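# Lower the ring frame over the mast onto bars

## Task

Using the three arms, bring the ring frame down around the free-standing mast so that the frame rests flat on the low bars and the mast is left standing upright on its plate; then release the frame and pull the hands away from it.

## Robot and tools

Robots: arm1, arm2 and arm3 are identical i2rt Big YAM arms, each with six joints, a five-fingered right hand and a wrist camera. Two room cameras, cam_high and cam_low, are fixed and belong to no arm. Feet in the scene frame (metres, quaternion w,x,y,z), each foot facing its own +x: arm1 at (1.486, 0.007, 0.818), quat (0.019, -0.001, 0.003, 1.000); arm2 at (-0.753, 1.287, 0.778), quat (0.861, -0.003, -0.005, -0.508); arm3 at (-0.746, -1.281, 0.822), quat (0.862, 0.003, 0.005, 0.507). Reach is roughly 1.07 m from the joint1 axis.

Frame: one shared scene frame, origin on the floor, +z up. The hand point sits 0.045 m in front of the palm; its +z runs along straight fingers, +y out of the palm, +x across the palm away from the thumb. Straight fingers extend about 0.06-0.07 m past the point. A bracket on the little-finger side of the wrist reaches 0.10 m sideways and can collide. The wrist camera is on the little-finger side; with joint6 near -1.3 its image is upright.

move: one action for any subset of arms. Keys are arm1, arm2, arm3 (each a separate object for that arm) and optionally cameras (list of names, or ["all"]; none shown by default after an action, all after an empty call). Per arm you may give:
- joints: absolute targets by name. joint1_rad -2.879..2.879 (turns about the foot, positive counter-clockwise from above), joint2_rad 0..3.141 (shoulder, positive lifts then swings forward), joint3_rad 0..3.019 (elbow, positive opens), joint4_rad -1.692..1.57 (hand pitch, positive fingers up), joint5_rad -1.57..1.57 (sideways, positive to the arm's right), joint6_rad -2.094..2.094 (roll, positive clockwise viewed from behind). Hand values, all -1..1 with +1 open: hand_little, hand_ring, hand_middle, hand_index, hand_thumb_bend, hand_thumb_turn (+1 beside the palm, -1 opposite the fingers). Settings: hand_force_limit -1..1 (closing stop force, about 0 N at -1 to 10 N at +1, 15 N for thumb motors) and hand_speed -0.96..1.
- target: a single list of seven numbers [x, y, z, qw, qx, qy, qz], an absolute hand-point pose in the scene frame in metres, same format as the printed hand line. The hand travels a straight line from its current hand_target toward it. With target, joints may only carry hand_ keys.
- speed: top path speed, 0.002..0.5 m/s (default 0.25); rotation capped at twice that in rad/s. Only valid with target.
- min_time_s: 0.1..8 s, the shortest duration for that arm's joint motions.
All motions of one action start together; all hand paths finish together, paced by the slowest. Paths last 0.5-10 s; an action at most 15 s. The controller clips each step to within 100 mm and 20 degrees of the measured pose, so hands lag, drift and often stop a centimetre or more off. Paths do not avoid objects or other arms. Out-of-range values refuse the call; unknown keys make it invalid. After a refusal, the following move, wait and finished_scene calls in the same reply are skipped.

Results: each arm's state (joint_positions, hand, hand_target, joint velocities, torques in joint order, hand_stopped_by for little, ring, middle, index, thumb_bend, thumb_turn, and per-finger load in N, positive when pushed open). A move line reports per arm "done" or its worst status. Arms not named appear under "as last shown" with "not commanded". Status words: off_target (stopped away, may still push), time_out (joint stuck; it keeps pushing toward a nearby target; send its reported position to relax it), not_followed / "joint command not followed" / "pose unreachable" (a self- and arm-collision check held the command back; the arm may keep trying). on_its_own lists motion you did not command; "held at" is a target, not a reading. The "pictures" line gives image order; images may be slightly older than the state.

Gripping: a finger motor moves only when its target changes by at least 0.002; it stops at the target or when load hits hand_force_limit, then locks (holds 15 N or more). For gentle closing use hand_speed -0.94 or below; at -0.8 or faster forces can overshoot. Scenes start with force limit 0 and hand_speed -0.8. To tighten, raise the limit and send a more-closed target; to loosen, send a more-open one. A lost grip shows only as loads near 0. The thumb opposite the fingers wraps objects about 0.035-0.065 m thick; handles down to about 0.025 m.

wait: seconds 0..10, plus optional cameras; nothing new is commanded. zoom_image: camera name and region [x0, y0, x1, y1] in pixels (origin top-left, up to 504 by 504) of that camera's latest image. show_instructions: no arguments, shows the reference images. finished_scene: optional scene 1; ends the scene permanently, so the frame must stay on the bars unaided.

Cautions: arms never yield on contact and keep pushing; avoid forcing into fixed objects, and avoid long stretched or stalled holds, which heat motors (MOTOR HOT near 85 °C; at 100 °C the arm goes limp for 30-60 s, then resend targets). Any hard press between two robots, including one hand gripping another's fingers, ends the scene. Do not drop the frame, tip the mast, or let anything leave the work area or reach the floor. Loose parts may be nudged occasionally by outside pushes.

Each tool is called after "Call:" by a JSON object that holds its "op" and its "data".

Reference images:

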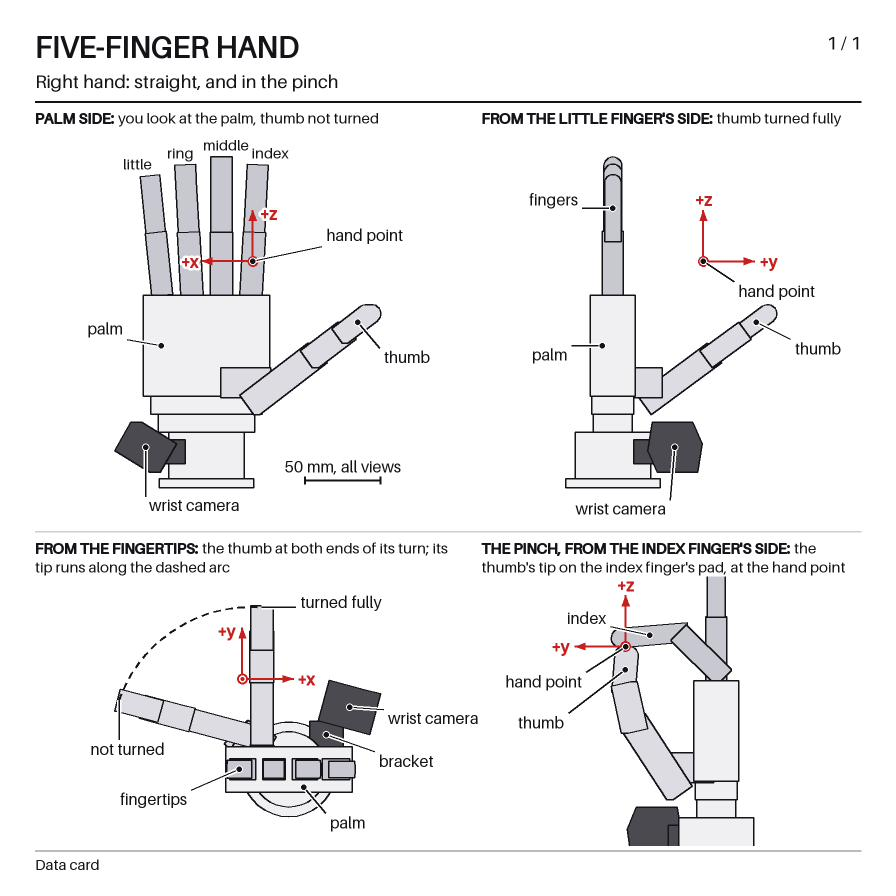

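## Session

Call:
{"op": "move", "data": {}}

Scene clock: 0.00 s.
Joint torques (N m): no reading
Motor temperatures (°C): arm1=[28 25 25 30 26 27] | arm2=[27 26 30 27 26 24] | arm3=[31 26 27 29 27 29]
Heat: arm1: hottest joint4_rad 30 °C; arm2: hottest joint3_rad 30 °C; arm3: hottest joint1_rad 31 °C.
Joint velocities: within noise
arm1.joint_positions: joint1_rad=-0.394 joint2_rad=+0.633 joint3_rad=+1.423 joint4_rad=-1.413 joint5_rad=+0.047 joint6_rad=-1.305 hand_little=+1.000 hand_ring=+1.000 hand_middle=+1.000 hand_index=+1.000 hand_thumb_turn=+1.000 hand_thumb_bend=+1.000 hand_force_limit=+0.000 hand_speed=-0.800
arm1.joint_status: not commanded
arm1.hand_stopped_by: target,target,target,target,target,target
arm1.little_load_n: 0.0
arm1.ring_load_n: 0.0
arm1.middle_load_n: 0.0
arm1.index_load_n: 0.0
arm1.thumb_bend_load_n: -0.5
arm1.thumb_turn_load_n: 0.0
arm1.hand: x=+1.3152 y=+0.1548 z=+1.3045 quat_wxyz=(-0.451, +0.316, +0.833, +0.056) (m; scene frame)
arm1.hand_target: x=+1.3160 y=+0.1545 z=+1.3161 quat_wxyz=(-0.463, +0.314, +0.827, +0.057) (m; scene frame)
arm1.hand_status: not commanded
arm2.joint_positions: joint1_rad=+0.274 joint2_rad=+0.628 joint3_rad=+1.459 joint4_rad=-1.207 joint5_rad=+0.012 joint6_rad=-1.256 hand_little=+1.000 hand_ring=+1.000 hand_middle=+1.000 hand_index=+1.000 hand_thumb_turn=+1.000 hand_thumb_bend=+1.000 hand_force_limit=+0.000 hand_speed=-0.800
arm2.joint_status: not commanded
arm2.hand_stopped_by: target,target,target,target,target,target
arm2.little_load_n: 0.0
arm2.ring_load_n: 0.0
arm2.middle_load_n: 0.0
arm2.index_load_n: 0.0
arm2.thumb_bend_load_n: 0.0
arm2.thumb_turn_load_n: 0.0
arm2.hand: x=-0.6201 y=+1.0830 z=+1.3281 quat_wxyz=(+0.141, +0.700, -0.435, +0.549) (m; scene frame)
arm2.hand_target: x=-0.6220 y=+1.0850 z=+1.3371 quat_wxyz=(+0.143, +0.695, -0.432, +0.557) (m; scene frame)
arm2.hand_status: not commanded
arm3.joint_positions: joint1_rad=-0.219 joint2_rad=+0.633 joint3_rad=+1.427 joint4_rad=-1.184 joint5_rad=-0.029 joint6_rad=-1.266 hand_little=+1.000 hand_ring=+1.000 hand_middle=+1.000 hand_index=+1.000 hand_thumb_turn=+1.000 hand_thumb_bend=+1.000 hand_force_limit=+0.000 hand_speed=-0.800
arm3.joint_status: not commanded
arm3.hand_stopped_by: target,target,target,target,target,target
arm3.little_load_n: 0.0
arm3.ring_load_n: 0.0
arm3.middle_load_n: 0.0
arm3.index_load_n: 0.0
arm3.thumb_bend_load_n: 0.0
arm3.thumb_turn_load_n: 0.0
arm3.hand: x=-0.5371 y=-1.1181 z=+1.3545 quat_wxyz=(-0.314, +0.801, +0.227, +0.456) (m; scene frame)
arm3.hand_target: x=-0.5384 y=-1.1198 z=+1.3657 quat_wxyz=(-0.320, +0.794, +0.226, +0.465) (m; scene frame)
arm3.hand_status: not commanded
pictures: arm1_cam_wrist, arm2_cam_wrist, arm3_cam_wrist, cam_high, cam_low

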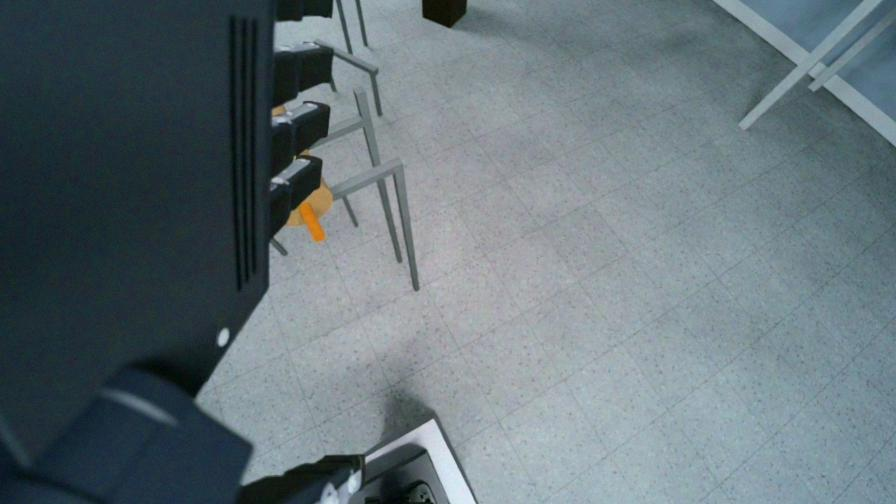

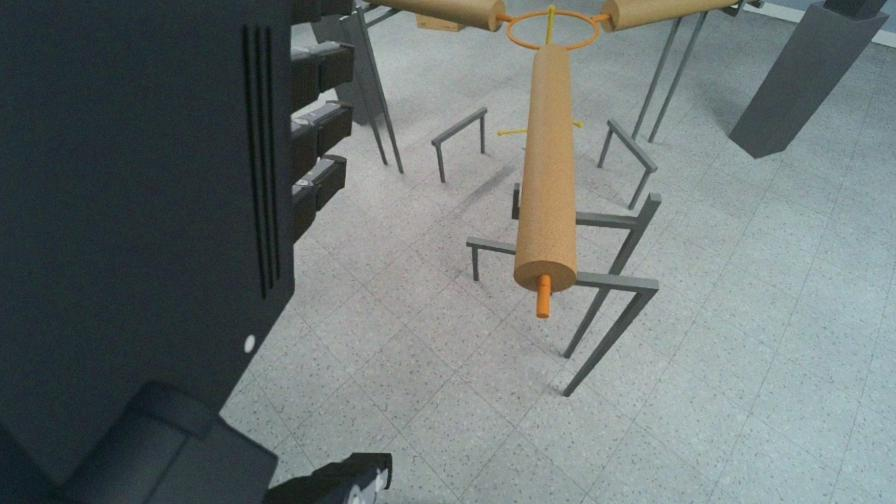

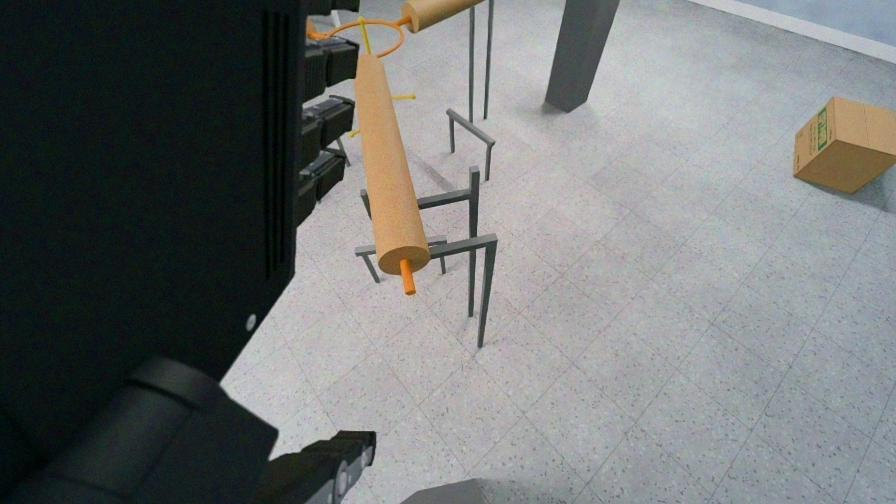

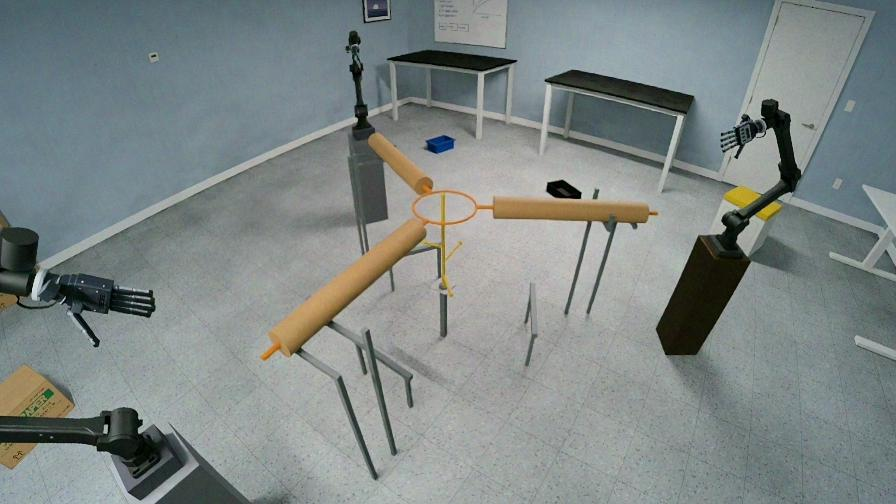

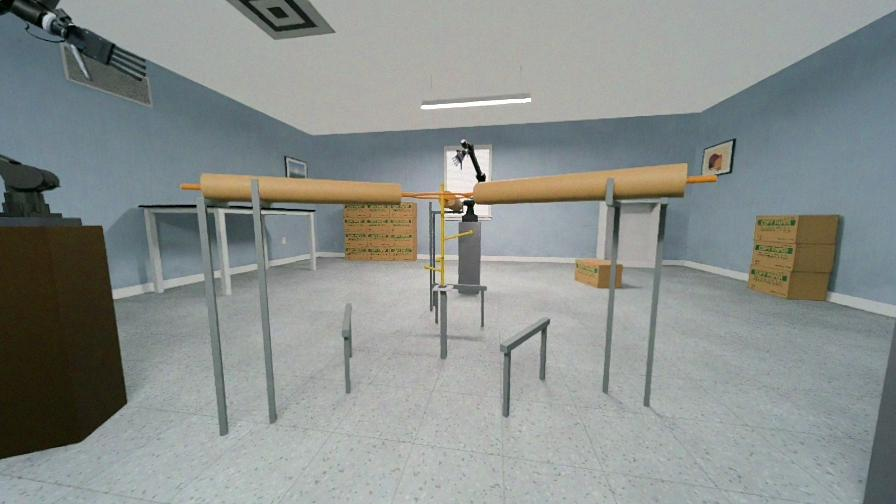

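Call:
{"op": "zoom_image", "data": {"camera": "cam_high", "region": [340, 130, 560, 350]}}

Call:
{"op": "zoom_image", "data": {"camera": "cam_low", "region": [330, 150, 560, 380]}}

Call:
{"op": "zoom_image", "data": {"camera": "cam_high", "region": [240, 100, 680, 500]}}

Call:
{"op": "zoom_image", "data": {"camera": "arm2_cam_wrist", "region": [360, 0, 760, 400]}}

Call:
{"op": "zoom_image", "data": {"camera": "arm3_cam_wrist", "region": [290, 0, 640, 350]}}

Call:
{"op": "zoom_image", "data": {"camera": "arm1_cam_wrist", "region": [250, 0, 500, 300]}}

Scaled by 2.291 from the camera's 896x504 image, which has a finer 1280x720 frame.

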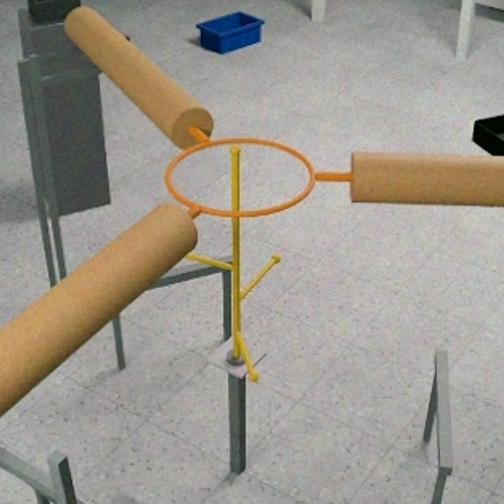

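Scaled by 2.191 from the camera's 896x504 image, which has a finer 1280x720 frame.

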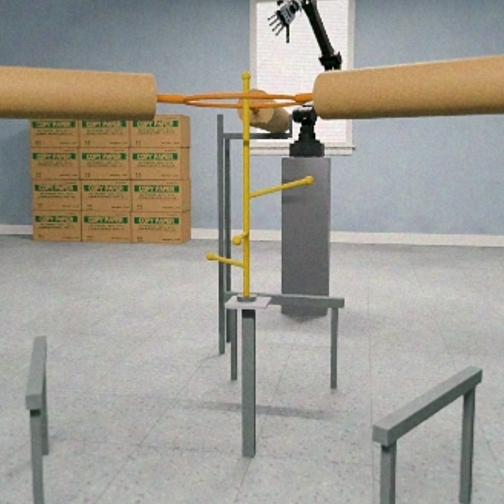

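Scaled by 1.145 from the camera's 896x504 image, which has a finer 1280x720 frame.

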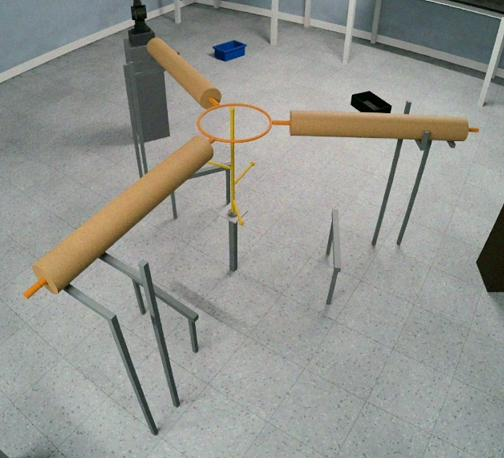

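Scaled by 1.260 from the camera's 896x504 image, which has a finer 1280x720 frame.

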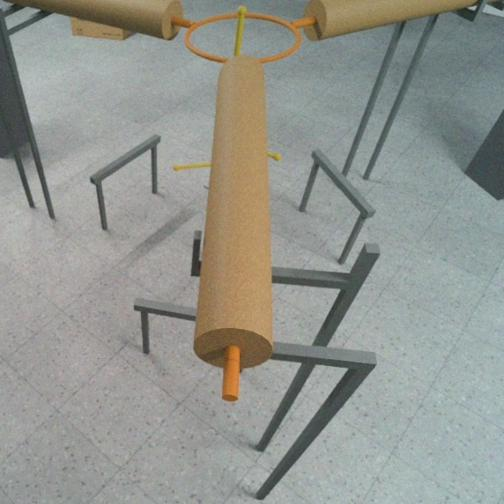

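Scaled by 1.440 from the camera's 896x504 image, which has a finer 1280x720 frame.

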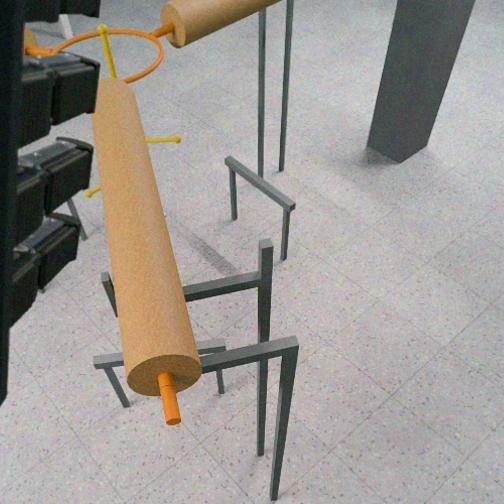

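Scaled by 1.680 from the camera's 896x504 image, which has a finer 1280x720 frame.

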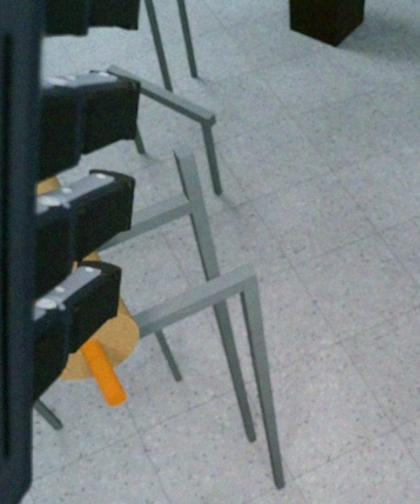

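Call:
{"op": "zoom_image", "data": {"camera": "cam_high", "region": [640, 80, 840, 280]}}

Call:
{"op": "zoom_image", "data": {"camera": "cam_high", "region": [310, 20, 470, 160]}}

Call:
{"op": "zoom_image", "data": {"camera": "cam_high", "region": [0, 200, 300, 500]}}

Call:
{"op": "zoom_image", "data": {"camera": "cam_low", "region": [0, 0, 300, 300]}}

Call:
{"op": "zoom_image", "data": {"camera": "cam_low", "region": [380, 120, 540, 280]}}

Scaled by 2.520 from the camera's 896x504 image, which has a finer 1280x720 frame.

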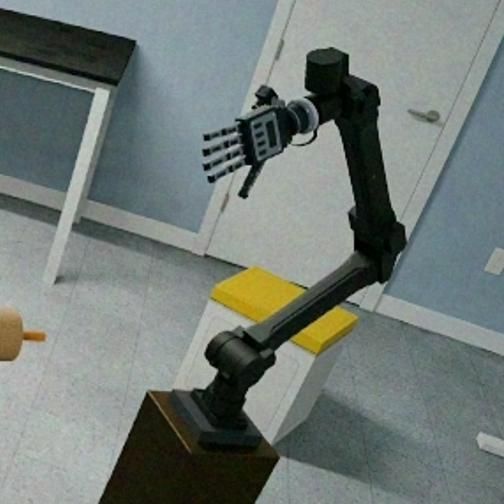

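Scaled by 3.150 from the camera's 896x504 image, which has a finer 1280x720 frame.

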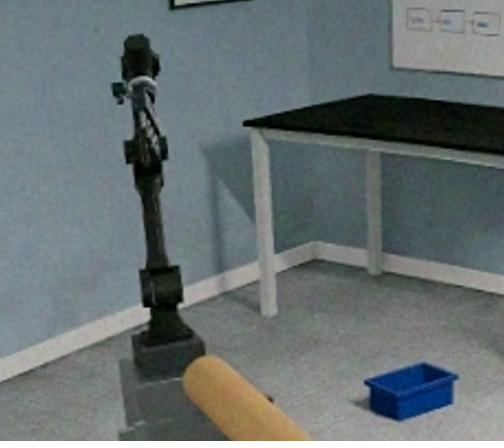

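Scaled by 1.680 from the camera's 896x504 image, which has a finer 1280x720 frame.

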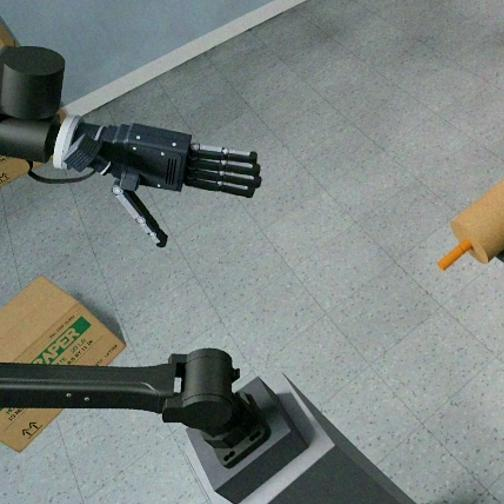

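Scaled by 1.680 from the camera's 896x504 image, which has a finer 1280x720 frame.

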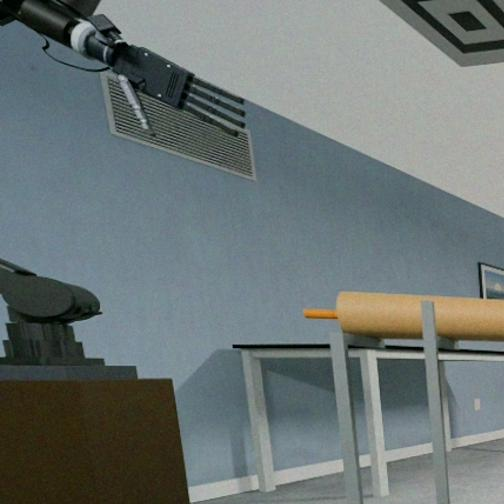

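Scaled by 3.150 from the camera's 896x504 image, which has a finer 1280x720 frame.

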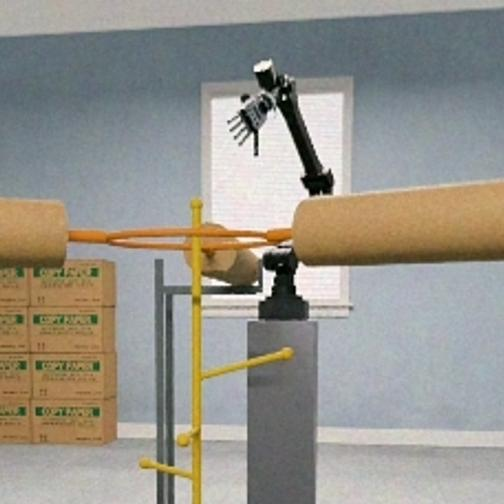

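Call:
{"op": "zoom_image", "data": {"camera": "cam_high", "region": [480, 170, 680, 330]}}

Call:
{"op": "zoom_image", "data": {"camera": "cam_high", "region": [250, 280, 450, 480]}}

Call:
{"op": "zoom_image", "data": {"camera": "cam_high", "region": [340, 100, 480, 300]}}

Call:
{"op": "zoom_image", "data": {"camera": "cam_low", "region": [170, 150, 430, 440]}}

Call:
{"op": "zoom_image", "data": {"camera": "cam_low", "region": [450, 150, 730, 430]}}

Call:
{"op": "zoom_image", "data": {"camera": "arm2_cam_wrist", "region": [480, 150, 700, 420]}}

Scaled by 2.520 from the camera's 896x504 image, which has a finer 1280x720 frame.

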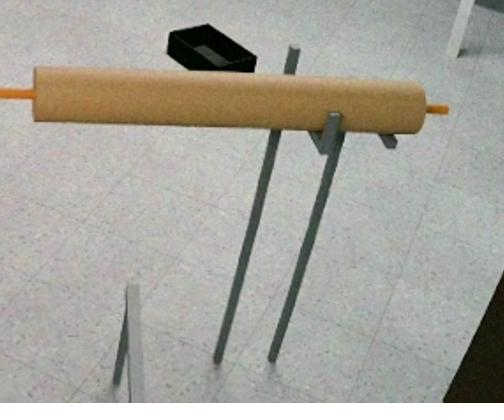

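Scaled by 2.520 from the camera's 896x504 image, which has a finer 1280x720 frame.

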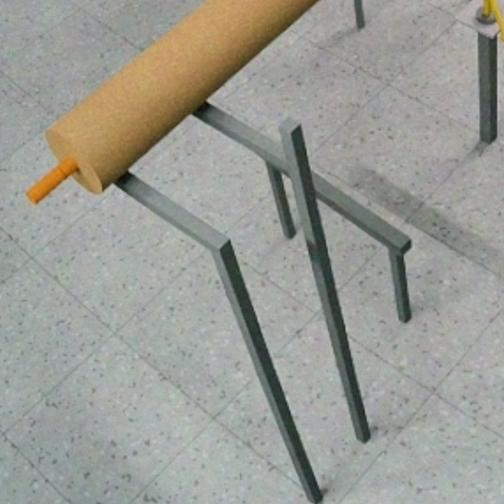

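Scaled by 2.520 from the camera's 896x504 image, which has a finer 1280x720 frame.

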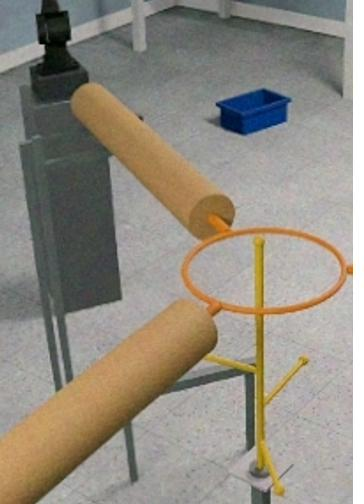

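Scaled by 1.738 from the camera's 896x504 image, which has a finer 1280x720 frame.

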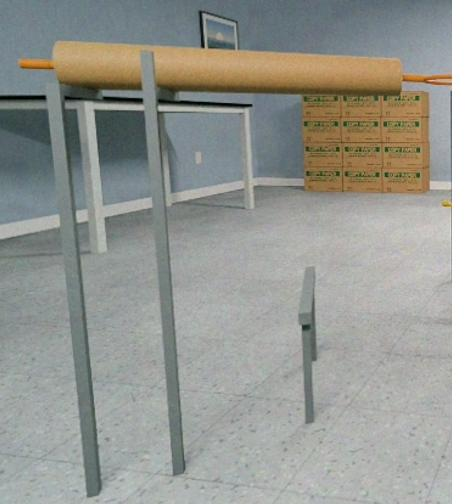

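Scaled by 1.800 from the camera's 896x504 image, which has a finer 1280x720 frame.

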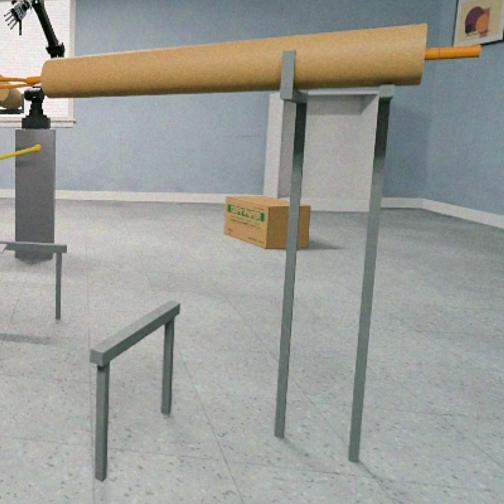

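Scaled by 1.867 from the camera's 896x504 image, which has a finer 1280x720 frame.

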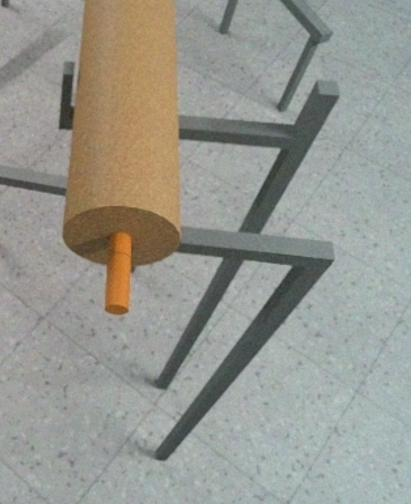

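Call:
{"op": "move", "data": {"arm1": {"joints": {"joint1_rad": -0.194, "joint2_rad": 1.65, "joint3_rad": 1.72, "joint4_rad": -1.58, "joint5_rad": 0, "joint6_rad": 1.277, "hand_thumb_turn": -1, "hand_speed": 0}, "min_time_s": 3.5}, "arm2": {"joints": {"joint1_rad": -0.13, "joint2_rad": 1.65, "joint3_rad": 1.72, "joint4_rad": -1.58, "joint5_rad": 0, "joint6_rad": 1.36, "hand_thumb_turn": -1, "hand_speed": 0}, "min_time_s": 3.5}, "arm3": {"joints": {"joint1_rad": -0.22, "joint2_rad": 1.65, "joint3_rad": 1.72, "joint4_rad": -1.58, "joint5_rad": 0, "joint6_rad": 1.305, "hand_thumb_turn": -1, "hand_speed": 0}, "min_time_s": 3.5}, "cameras": ["all"]}}

Scene clock: 26.13 s.
Joint torques (N m): arm1=[1.14 -14.39 13.44 0.34 -0.18 0.11] | arm2=[0.38 -12.28 12.59 -0.21 -0.16 0.16] | arm3=[0.5 -12.45 12.74 -0.17 0.08 0.14]
Motor temperatures (°C): arm1=[28 25 29 30 26 26] | arm2=[27 26 32 27 25 24] | arm3=[31 26 32 29 26 29]
Heat: arm1: hottest joint4_rad 30 °C; arm2: hottest joint3_rad 32 °C; arm3: hottest joint3_rad 32 °C.
move: arm1 done; arm2 done; arm3 done
Joint velocities: within noise
arm1.joint_positions: joint1_rad=-0.202 joint2_rad=+1.640 joint3_rad=+1.663 joint4_rad=-1.572 joint5_rad=+0.001 joint6_rad=+1.265 hand_little=+1.000 hand_ring=+1.000 hand_middle=+1.000 hand_index=+1.000 hand_thumb_turn=-1.000 hand_thumb_bend=+1.000 hand_force_limit=+0.000 hand_speed=+0.000
arm1.joint_status: all done
arm1.hand_stopped_by: target,target,target,target,target,target
arm1.little_load_n: 0.0
arm1.ring_load_n: 0.0
arm1.middle_load_n: 0.0
arm1.index_load_n: 0.0
arm1.thumb_bend_load_n: 0.0
arm1.thumb_turn_load_n: 0.0
arm1.hand: x=+0.9702 y=+0.0679 z=+1.0607 quat_wxyz=(+0.000, +0.999, +0.032, -0.010) (m; scene frame)
arm1.hand_target: x=+0.9561 y=+0.0668 z=+1.0785 quat_wxyz=(-0.004, +0.999, +0.030, -0.028) (m; scene frame)
arm1.hand_status: not commanded
arm2.joint_positions: joint1_rad=-0.125 joint2_rad=+1.629 joint3_rad=+1.669 joint4_rad=-1.570 joint5_rad=+0.002 joint6_rad=+1.348 hand_little=+1.000 hand_ring=+1.000 hand_middle=+1.000 hand_index=+1.000 hand_thumb_turn=-1.000 hand_thumb_bend=+1.000 hand_force_limit=+0.000 hand_speed=+0.000
arm2.joint_status: all done
arm2.hand_stopped_by: target,target,target,target,target,target
arm2.little_load_n: 0.0
arm2.ring_load_n: 0.0
arm2.middle_load_n: 0.0
arm2.index_load_n: 0.0
arm2.thumb_bend_load_n: 0.0
arm2.thumb_turn_load_n: 0.0
arm2.hand: x=-0.5016 y=+0.8292 z=+1.0365 quat_wxyz=(-0.019, -0.466, -0.884, +0.017) (m; scene frame)
arm2.hand_target: x=-0.4987 y=+0.8156 z=+1.0475 quat_wxyz=(-0.028, -0.473, -0.880, +0.023) (m; scene frame)
arm2.hand_status: not commanded
arm3.joint_positions: joint1_rad=-0.219 joint2_rad=+1.639 joint3_rad=+1.664 joint4_rad=-1.571 joint5_rad=-0.003 joint6_rad=+1.296 hand_little=+1.000 hand_ring=+1.000 hand_middle=+1.000 hand_index=+1.000 hand_thumb_turn=-1.000 hand_thumb_bend=+1.000 hand_force_limit=+0.000 hand_speed=+0.000
arm3.joint_status: all done
arm3.hand_stopped_by: target,target,target,target,target,target
arm3.little_load_n: 0.0
arm3.ring_load_n: 0.0
arm3.middle_load_n: 0.0
arm3.index_load_n: 0.0
arm3.thumb_bend_load_n: 0.0
arm3.thumb_turn_load_n: 0.0
arm3.hand: x=-0.4489 y=-0.8500 z=+1.0634 quat_wxyz=(-0.006, +0.531, -0.847, -0.008) (m; scene frame)
arm3.hand_target: x=-0.4385 y=-0.8408 z=+1.0802 quat_wxyz=(-0.024, +0.526, -0.850, -0.012) (m; scene frame)
arm3.hand_status: not commanded
pictures: arm1_cam_wrist, arm2_cam_wrist, arm3_cam_wrist, cam_high, cam_low

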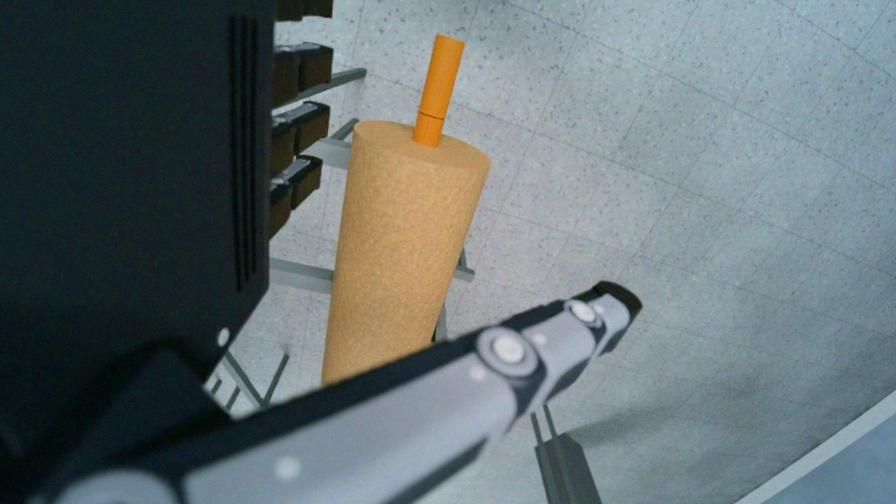

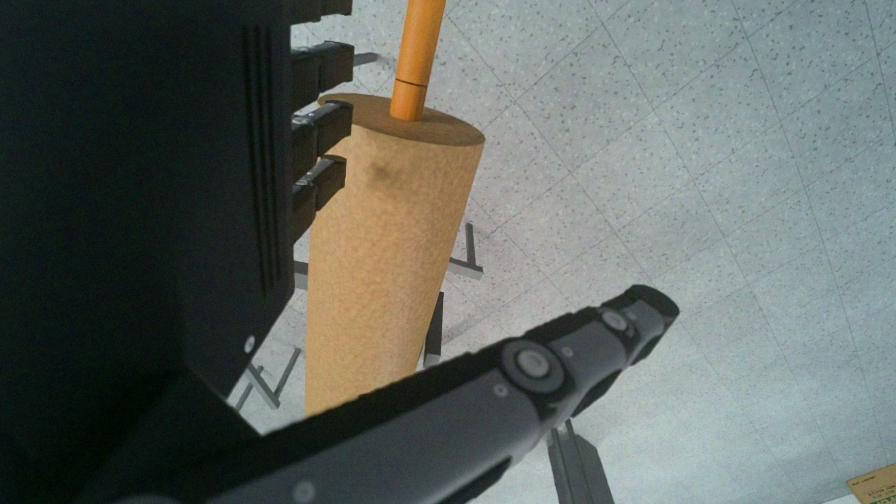

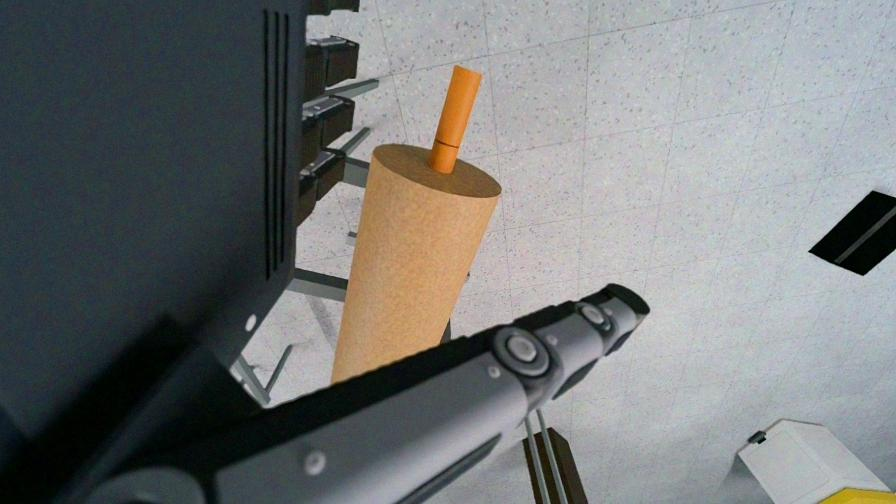

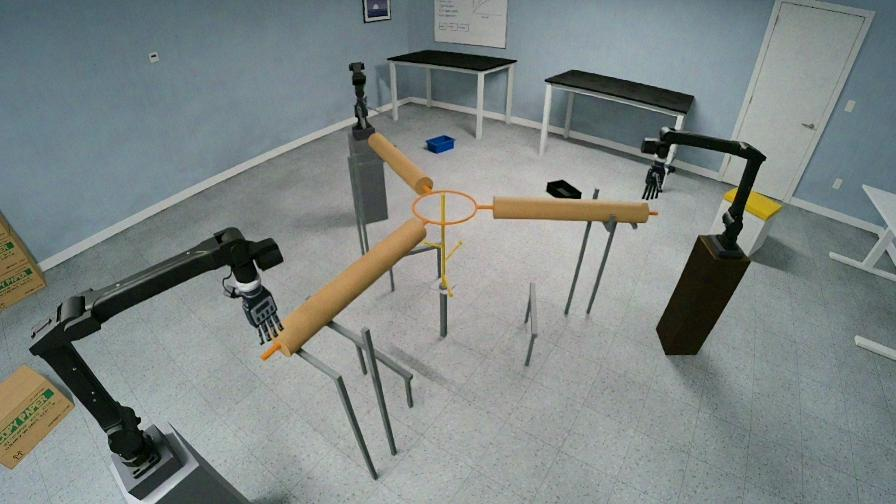

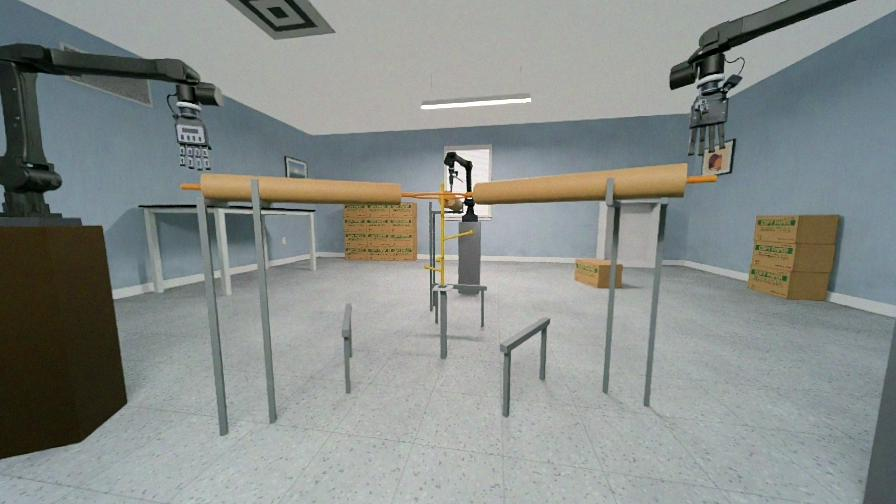

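Call:
{"op": "move", "data": {"arm1": {"target": [0.976, 0.069, 1.01, 0, 0.9995, 0.0305, 0], "speed": 0.12}, "arm2": {"target": [-0.539, 0.854, 1.01, 0, 0.4733, 0.8809, 0], "speed": 0.12}, "arm3": {"target": [-0.461, -0.851, 1.01, 0, -0.5262, 0.8503, 0], "speed": 0.12}, "cameras": ["all"]}}

Scene clock: 31.30 s.
Joint torques (N m): arm1=[0.26 -14.92 8.58 1.03 -0.05 -0.02] | arm2=[0.15 -13.98 7.25 0.42 -0.08 -0.08] | arm3=[1.44 -13.45 7.49 0.65 0.1 0.16]
Motor temperatures (°C): arm1=[28 25 30 30 26 26] | arm2=[27 26 33 27 25 24] | arm3=[31 27 33 29 26 29]
Heat: arm1: hottest joint3_rad 30 °C; arm2: hottest joint3_rad 33 °C; arm3: hottest joint3_rad 33 °C.
move: arm1 done; arm2 done; arm3 done
Joint velocities: within noise
arm1.joint_positions: joint1_rad=-0.202 joint2_rad=+1.640 joint3_rad=+1.541 joint4_rad=-1.470 joint5_rad=+0.004 joint6_rad=+1.266 hand_little=+1.000 hand_ring=+1.000 hand_middle=+1.000 hand_index=+1.000 hand_thumb_turn=-1.000 hand_thumb_bend=+1.000 hand_force_limit=+0.000 hand_speed=+0.000
arm1.joint_status: not commanded
arm1.hand_stopped_by: target,target,target,target,target,target
arm1.little_load_n: 0.0
arm1.ring_load_n: 0.0
arm1.middle_load_n: 0.0
arm1.index_load_n: 0.0
arm1.thumb_bend_load_n: 0.0
arm1.thumb_turn_load_n: 0.0
arm1.hand: x=+0.9777 y=+0.0664 z=+1.0134 quat_wxyz=(+0.001, +0.999, +0.032, +0.001) (m; scene frame)
arm1.hand_target: x=+0.9761 y=+0.0691 z=+1.0101 quat_wxyz=(+0.000, +1.000, +0.030, +0.000) (m; scene frame)
arm1.hand_status: done (0.005 m and 0.2 deg from the pose sent, 0.051 m and 1.1 deg at the start)
arm2.joint_positions: joint1_rad=-0.174 joint2_rad=+1.581 joint3_rad=+1.541 joint4_rad=-1.553 joint5_rad=+0.001 joint6_rad=+1.323 hand_little=+1.000 hand_ring=+1.000 hand_middle=+1.000 hand_index=+1.000 hand_thumb_turn=-1.000 hand_thumb_bend=+1.000 hand_force_limit=+0.000 hand_speed=+0.000
arm2.joint_status: not commanded
arm2.hand_stopped_by: target,target,target,target,target,target
arm2.little_load_n: 0.0
arm2.ring_load_n: 0.0
arm2.middle_load_n: 0.0
arm2.index_load_n: 0.0
arm2.thumb_bend_load_n: 0.0
arm2.thumb_turn_load_n: 0.0
arm2.hand: x=-0.5354 y=+0.8519 z=+1.0088 quat_wxyz=(+0.004, -0.476, -0.879, -0.004) (m; scene frame)
arm2.hand_target: x=-0.5390 y=+0.8539 z=+1.0099 quat_wxyz=(+0.000, -0.473, -0.881, +0.000) (m; scene frame)
arm2.hand_status: done (0.004 m and 0.7 deg from the pose sent, 0.052 m and 3.1 deg at the start)
arm3.joint_positions: joint1_rad=-0.208 joint2_rad=+1.639 joint3_rad=+1.531 joint4_rad=-1.458 joint5_rad=+0.007 joint6_rad=+1.319 hand_little=+1.000 hand_ring=+1.000 hand_middle=+1.000 hand_index=+1.000 hand_thumb_turn=-1.000 hand_thumb_bend=+1.000 hand_force_limit=+0.000 hand_speed=+0.000
arm3.joint_status: not commanded
arm3.hand_stopped_by: target,target,target,target,target,target
arm3.little_load_n: 0.0
arm3.ring_load_n: 0.0
arm3.middle_load_n: 0.0
arm3.index_load_n: 0.0
arm3.thumb_bend_load_n: 0.0
arm3.thumb_turn_load_n: 0.0
arm3.hand: x=-0.4561 y=-0.8528 z=+1.0121 quat_wxyz=(+0.002, +0.526, -0.851, -0.001) (m; scene frame)
arm3.hand_target: x=-0.4609 y=-0.8511 z=+1.0100 quat_wxyz=(+0.000, +0.526, -0.850, +0.000) (m; scene frame)
arm3.hand_status: done (0.006 m and 0.3 deg from the pose sent, 0.055 m and 1.3 deg at the start)
pictures: arm1_cam_wrist, arm2_cam_wrist, arm3_cam_wrist, cam_high, cam_low

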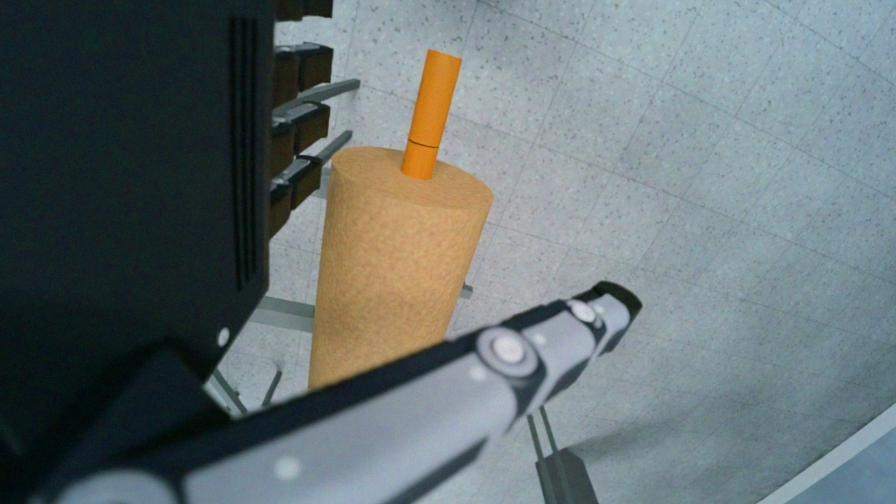

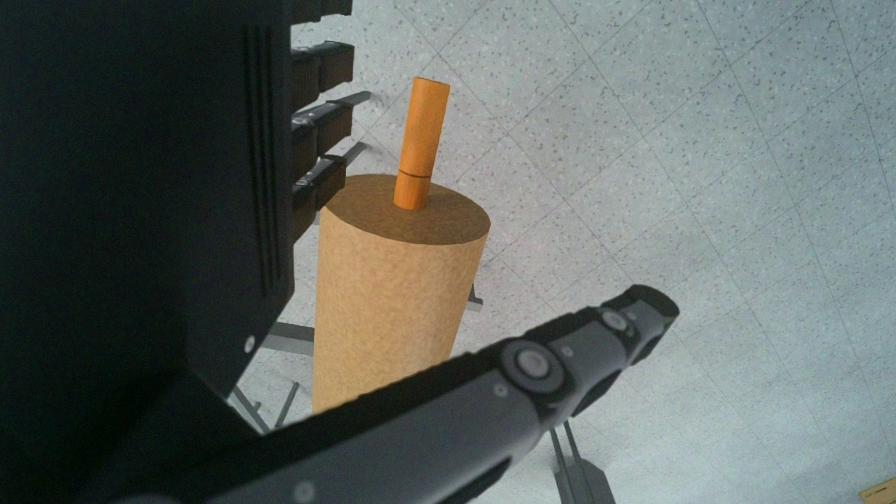

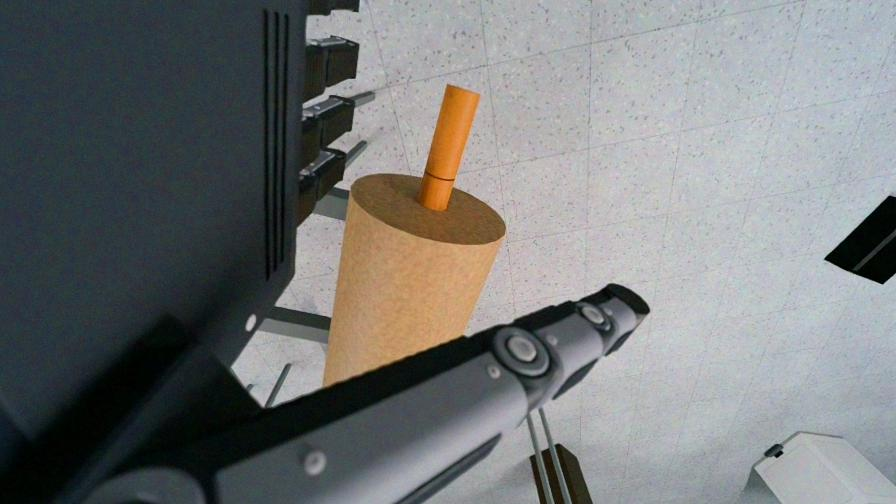

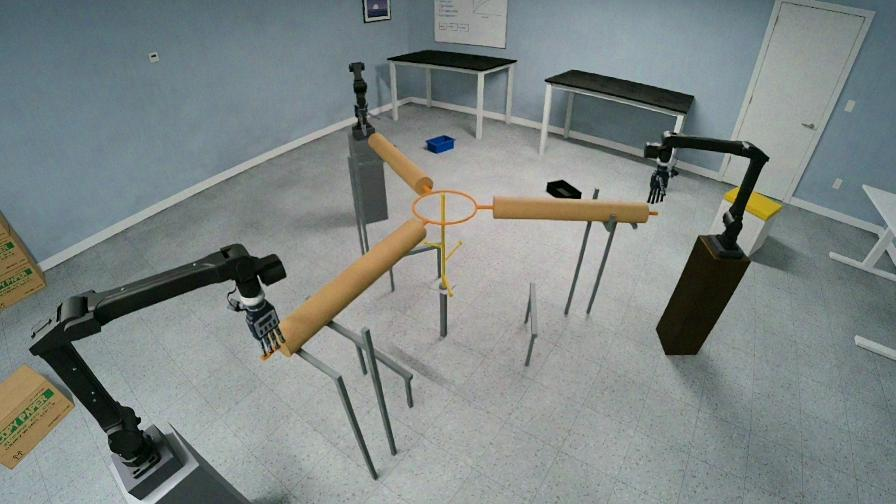

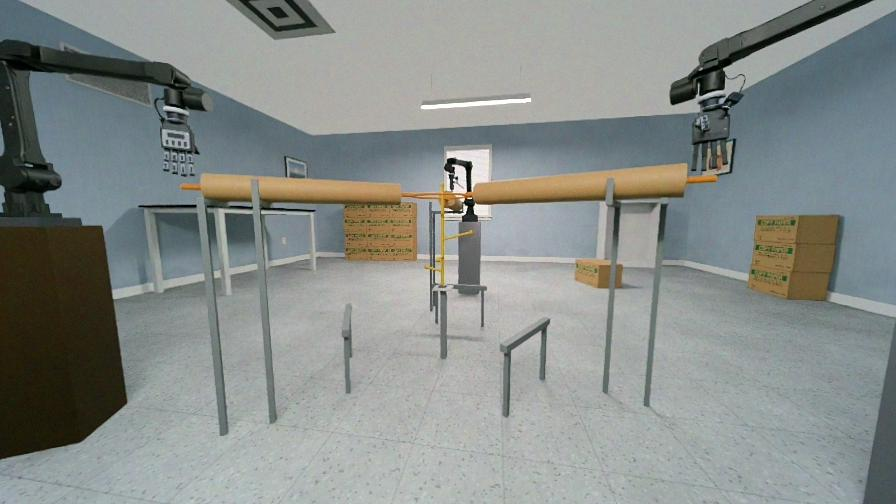

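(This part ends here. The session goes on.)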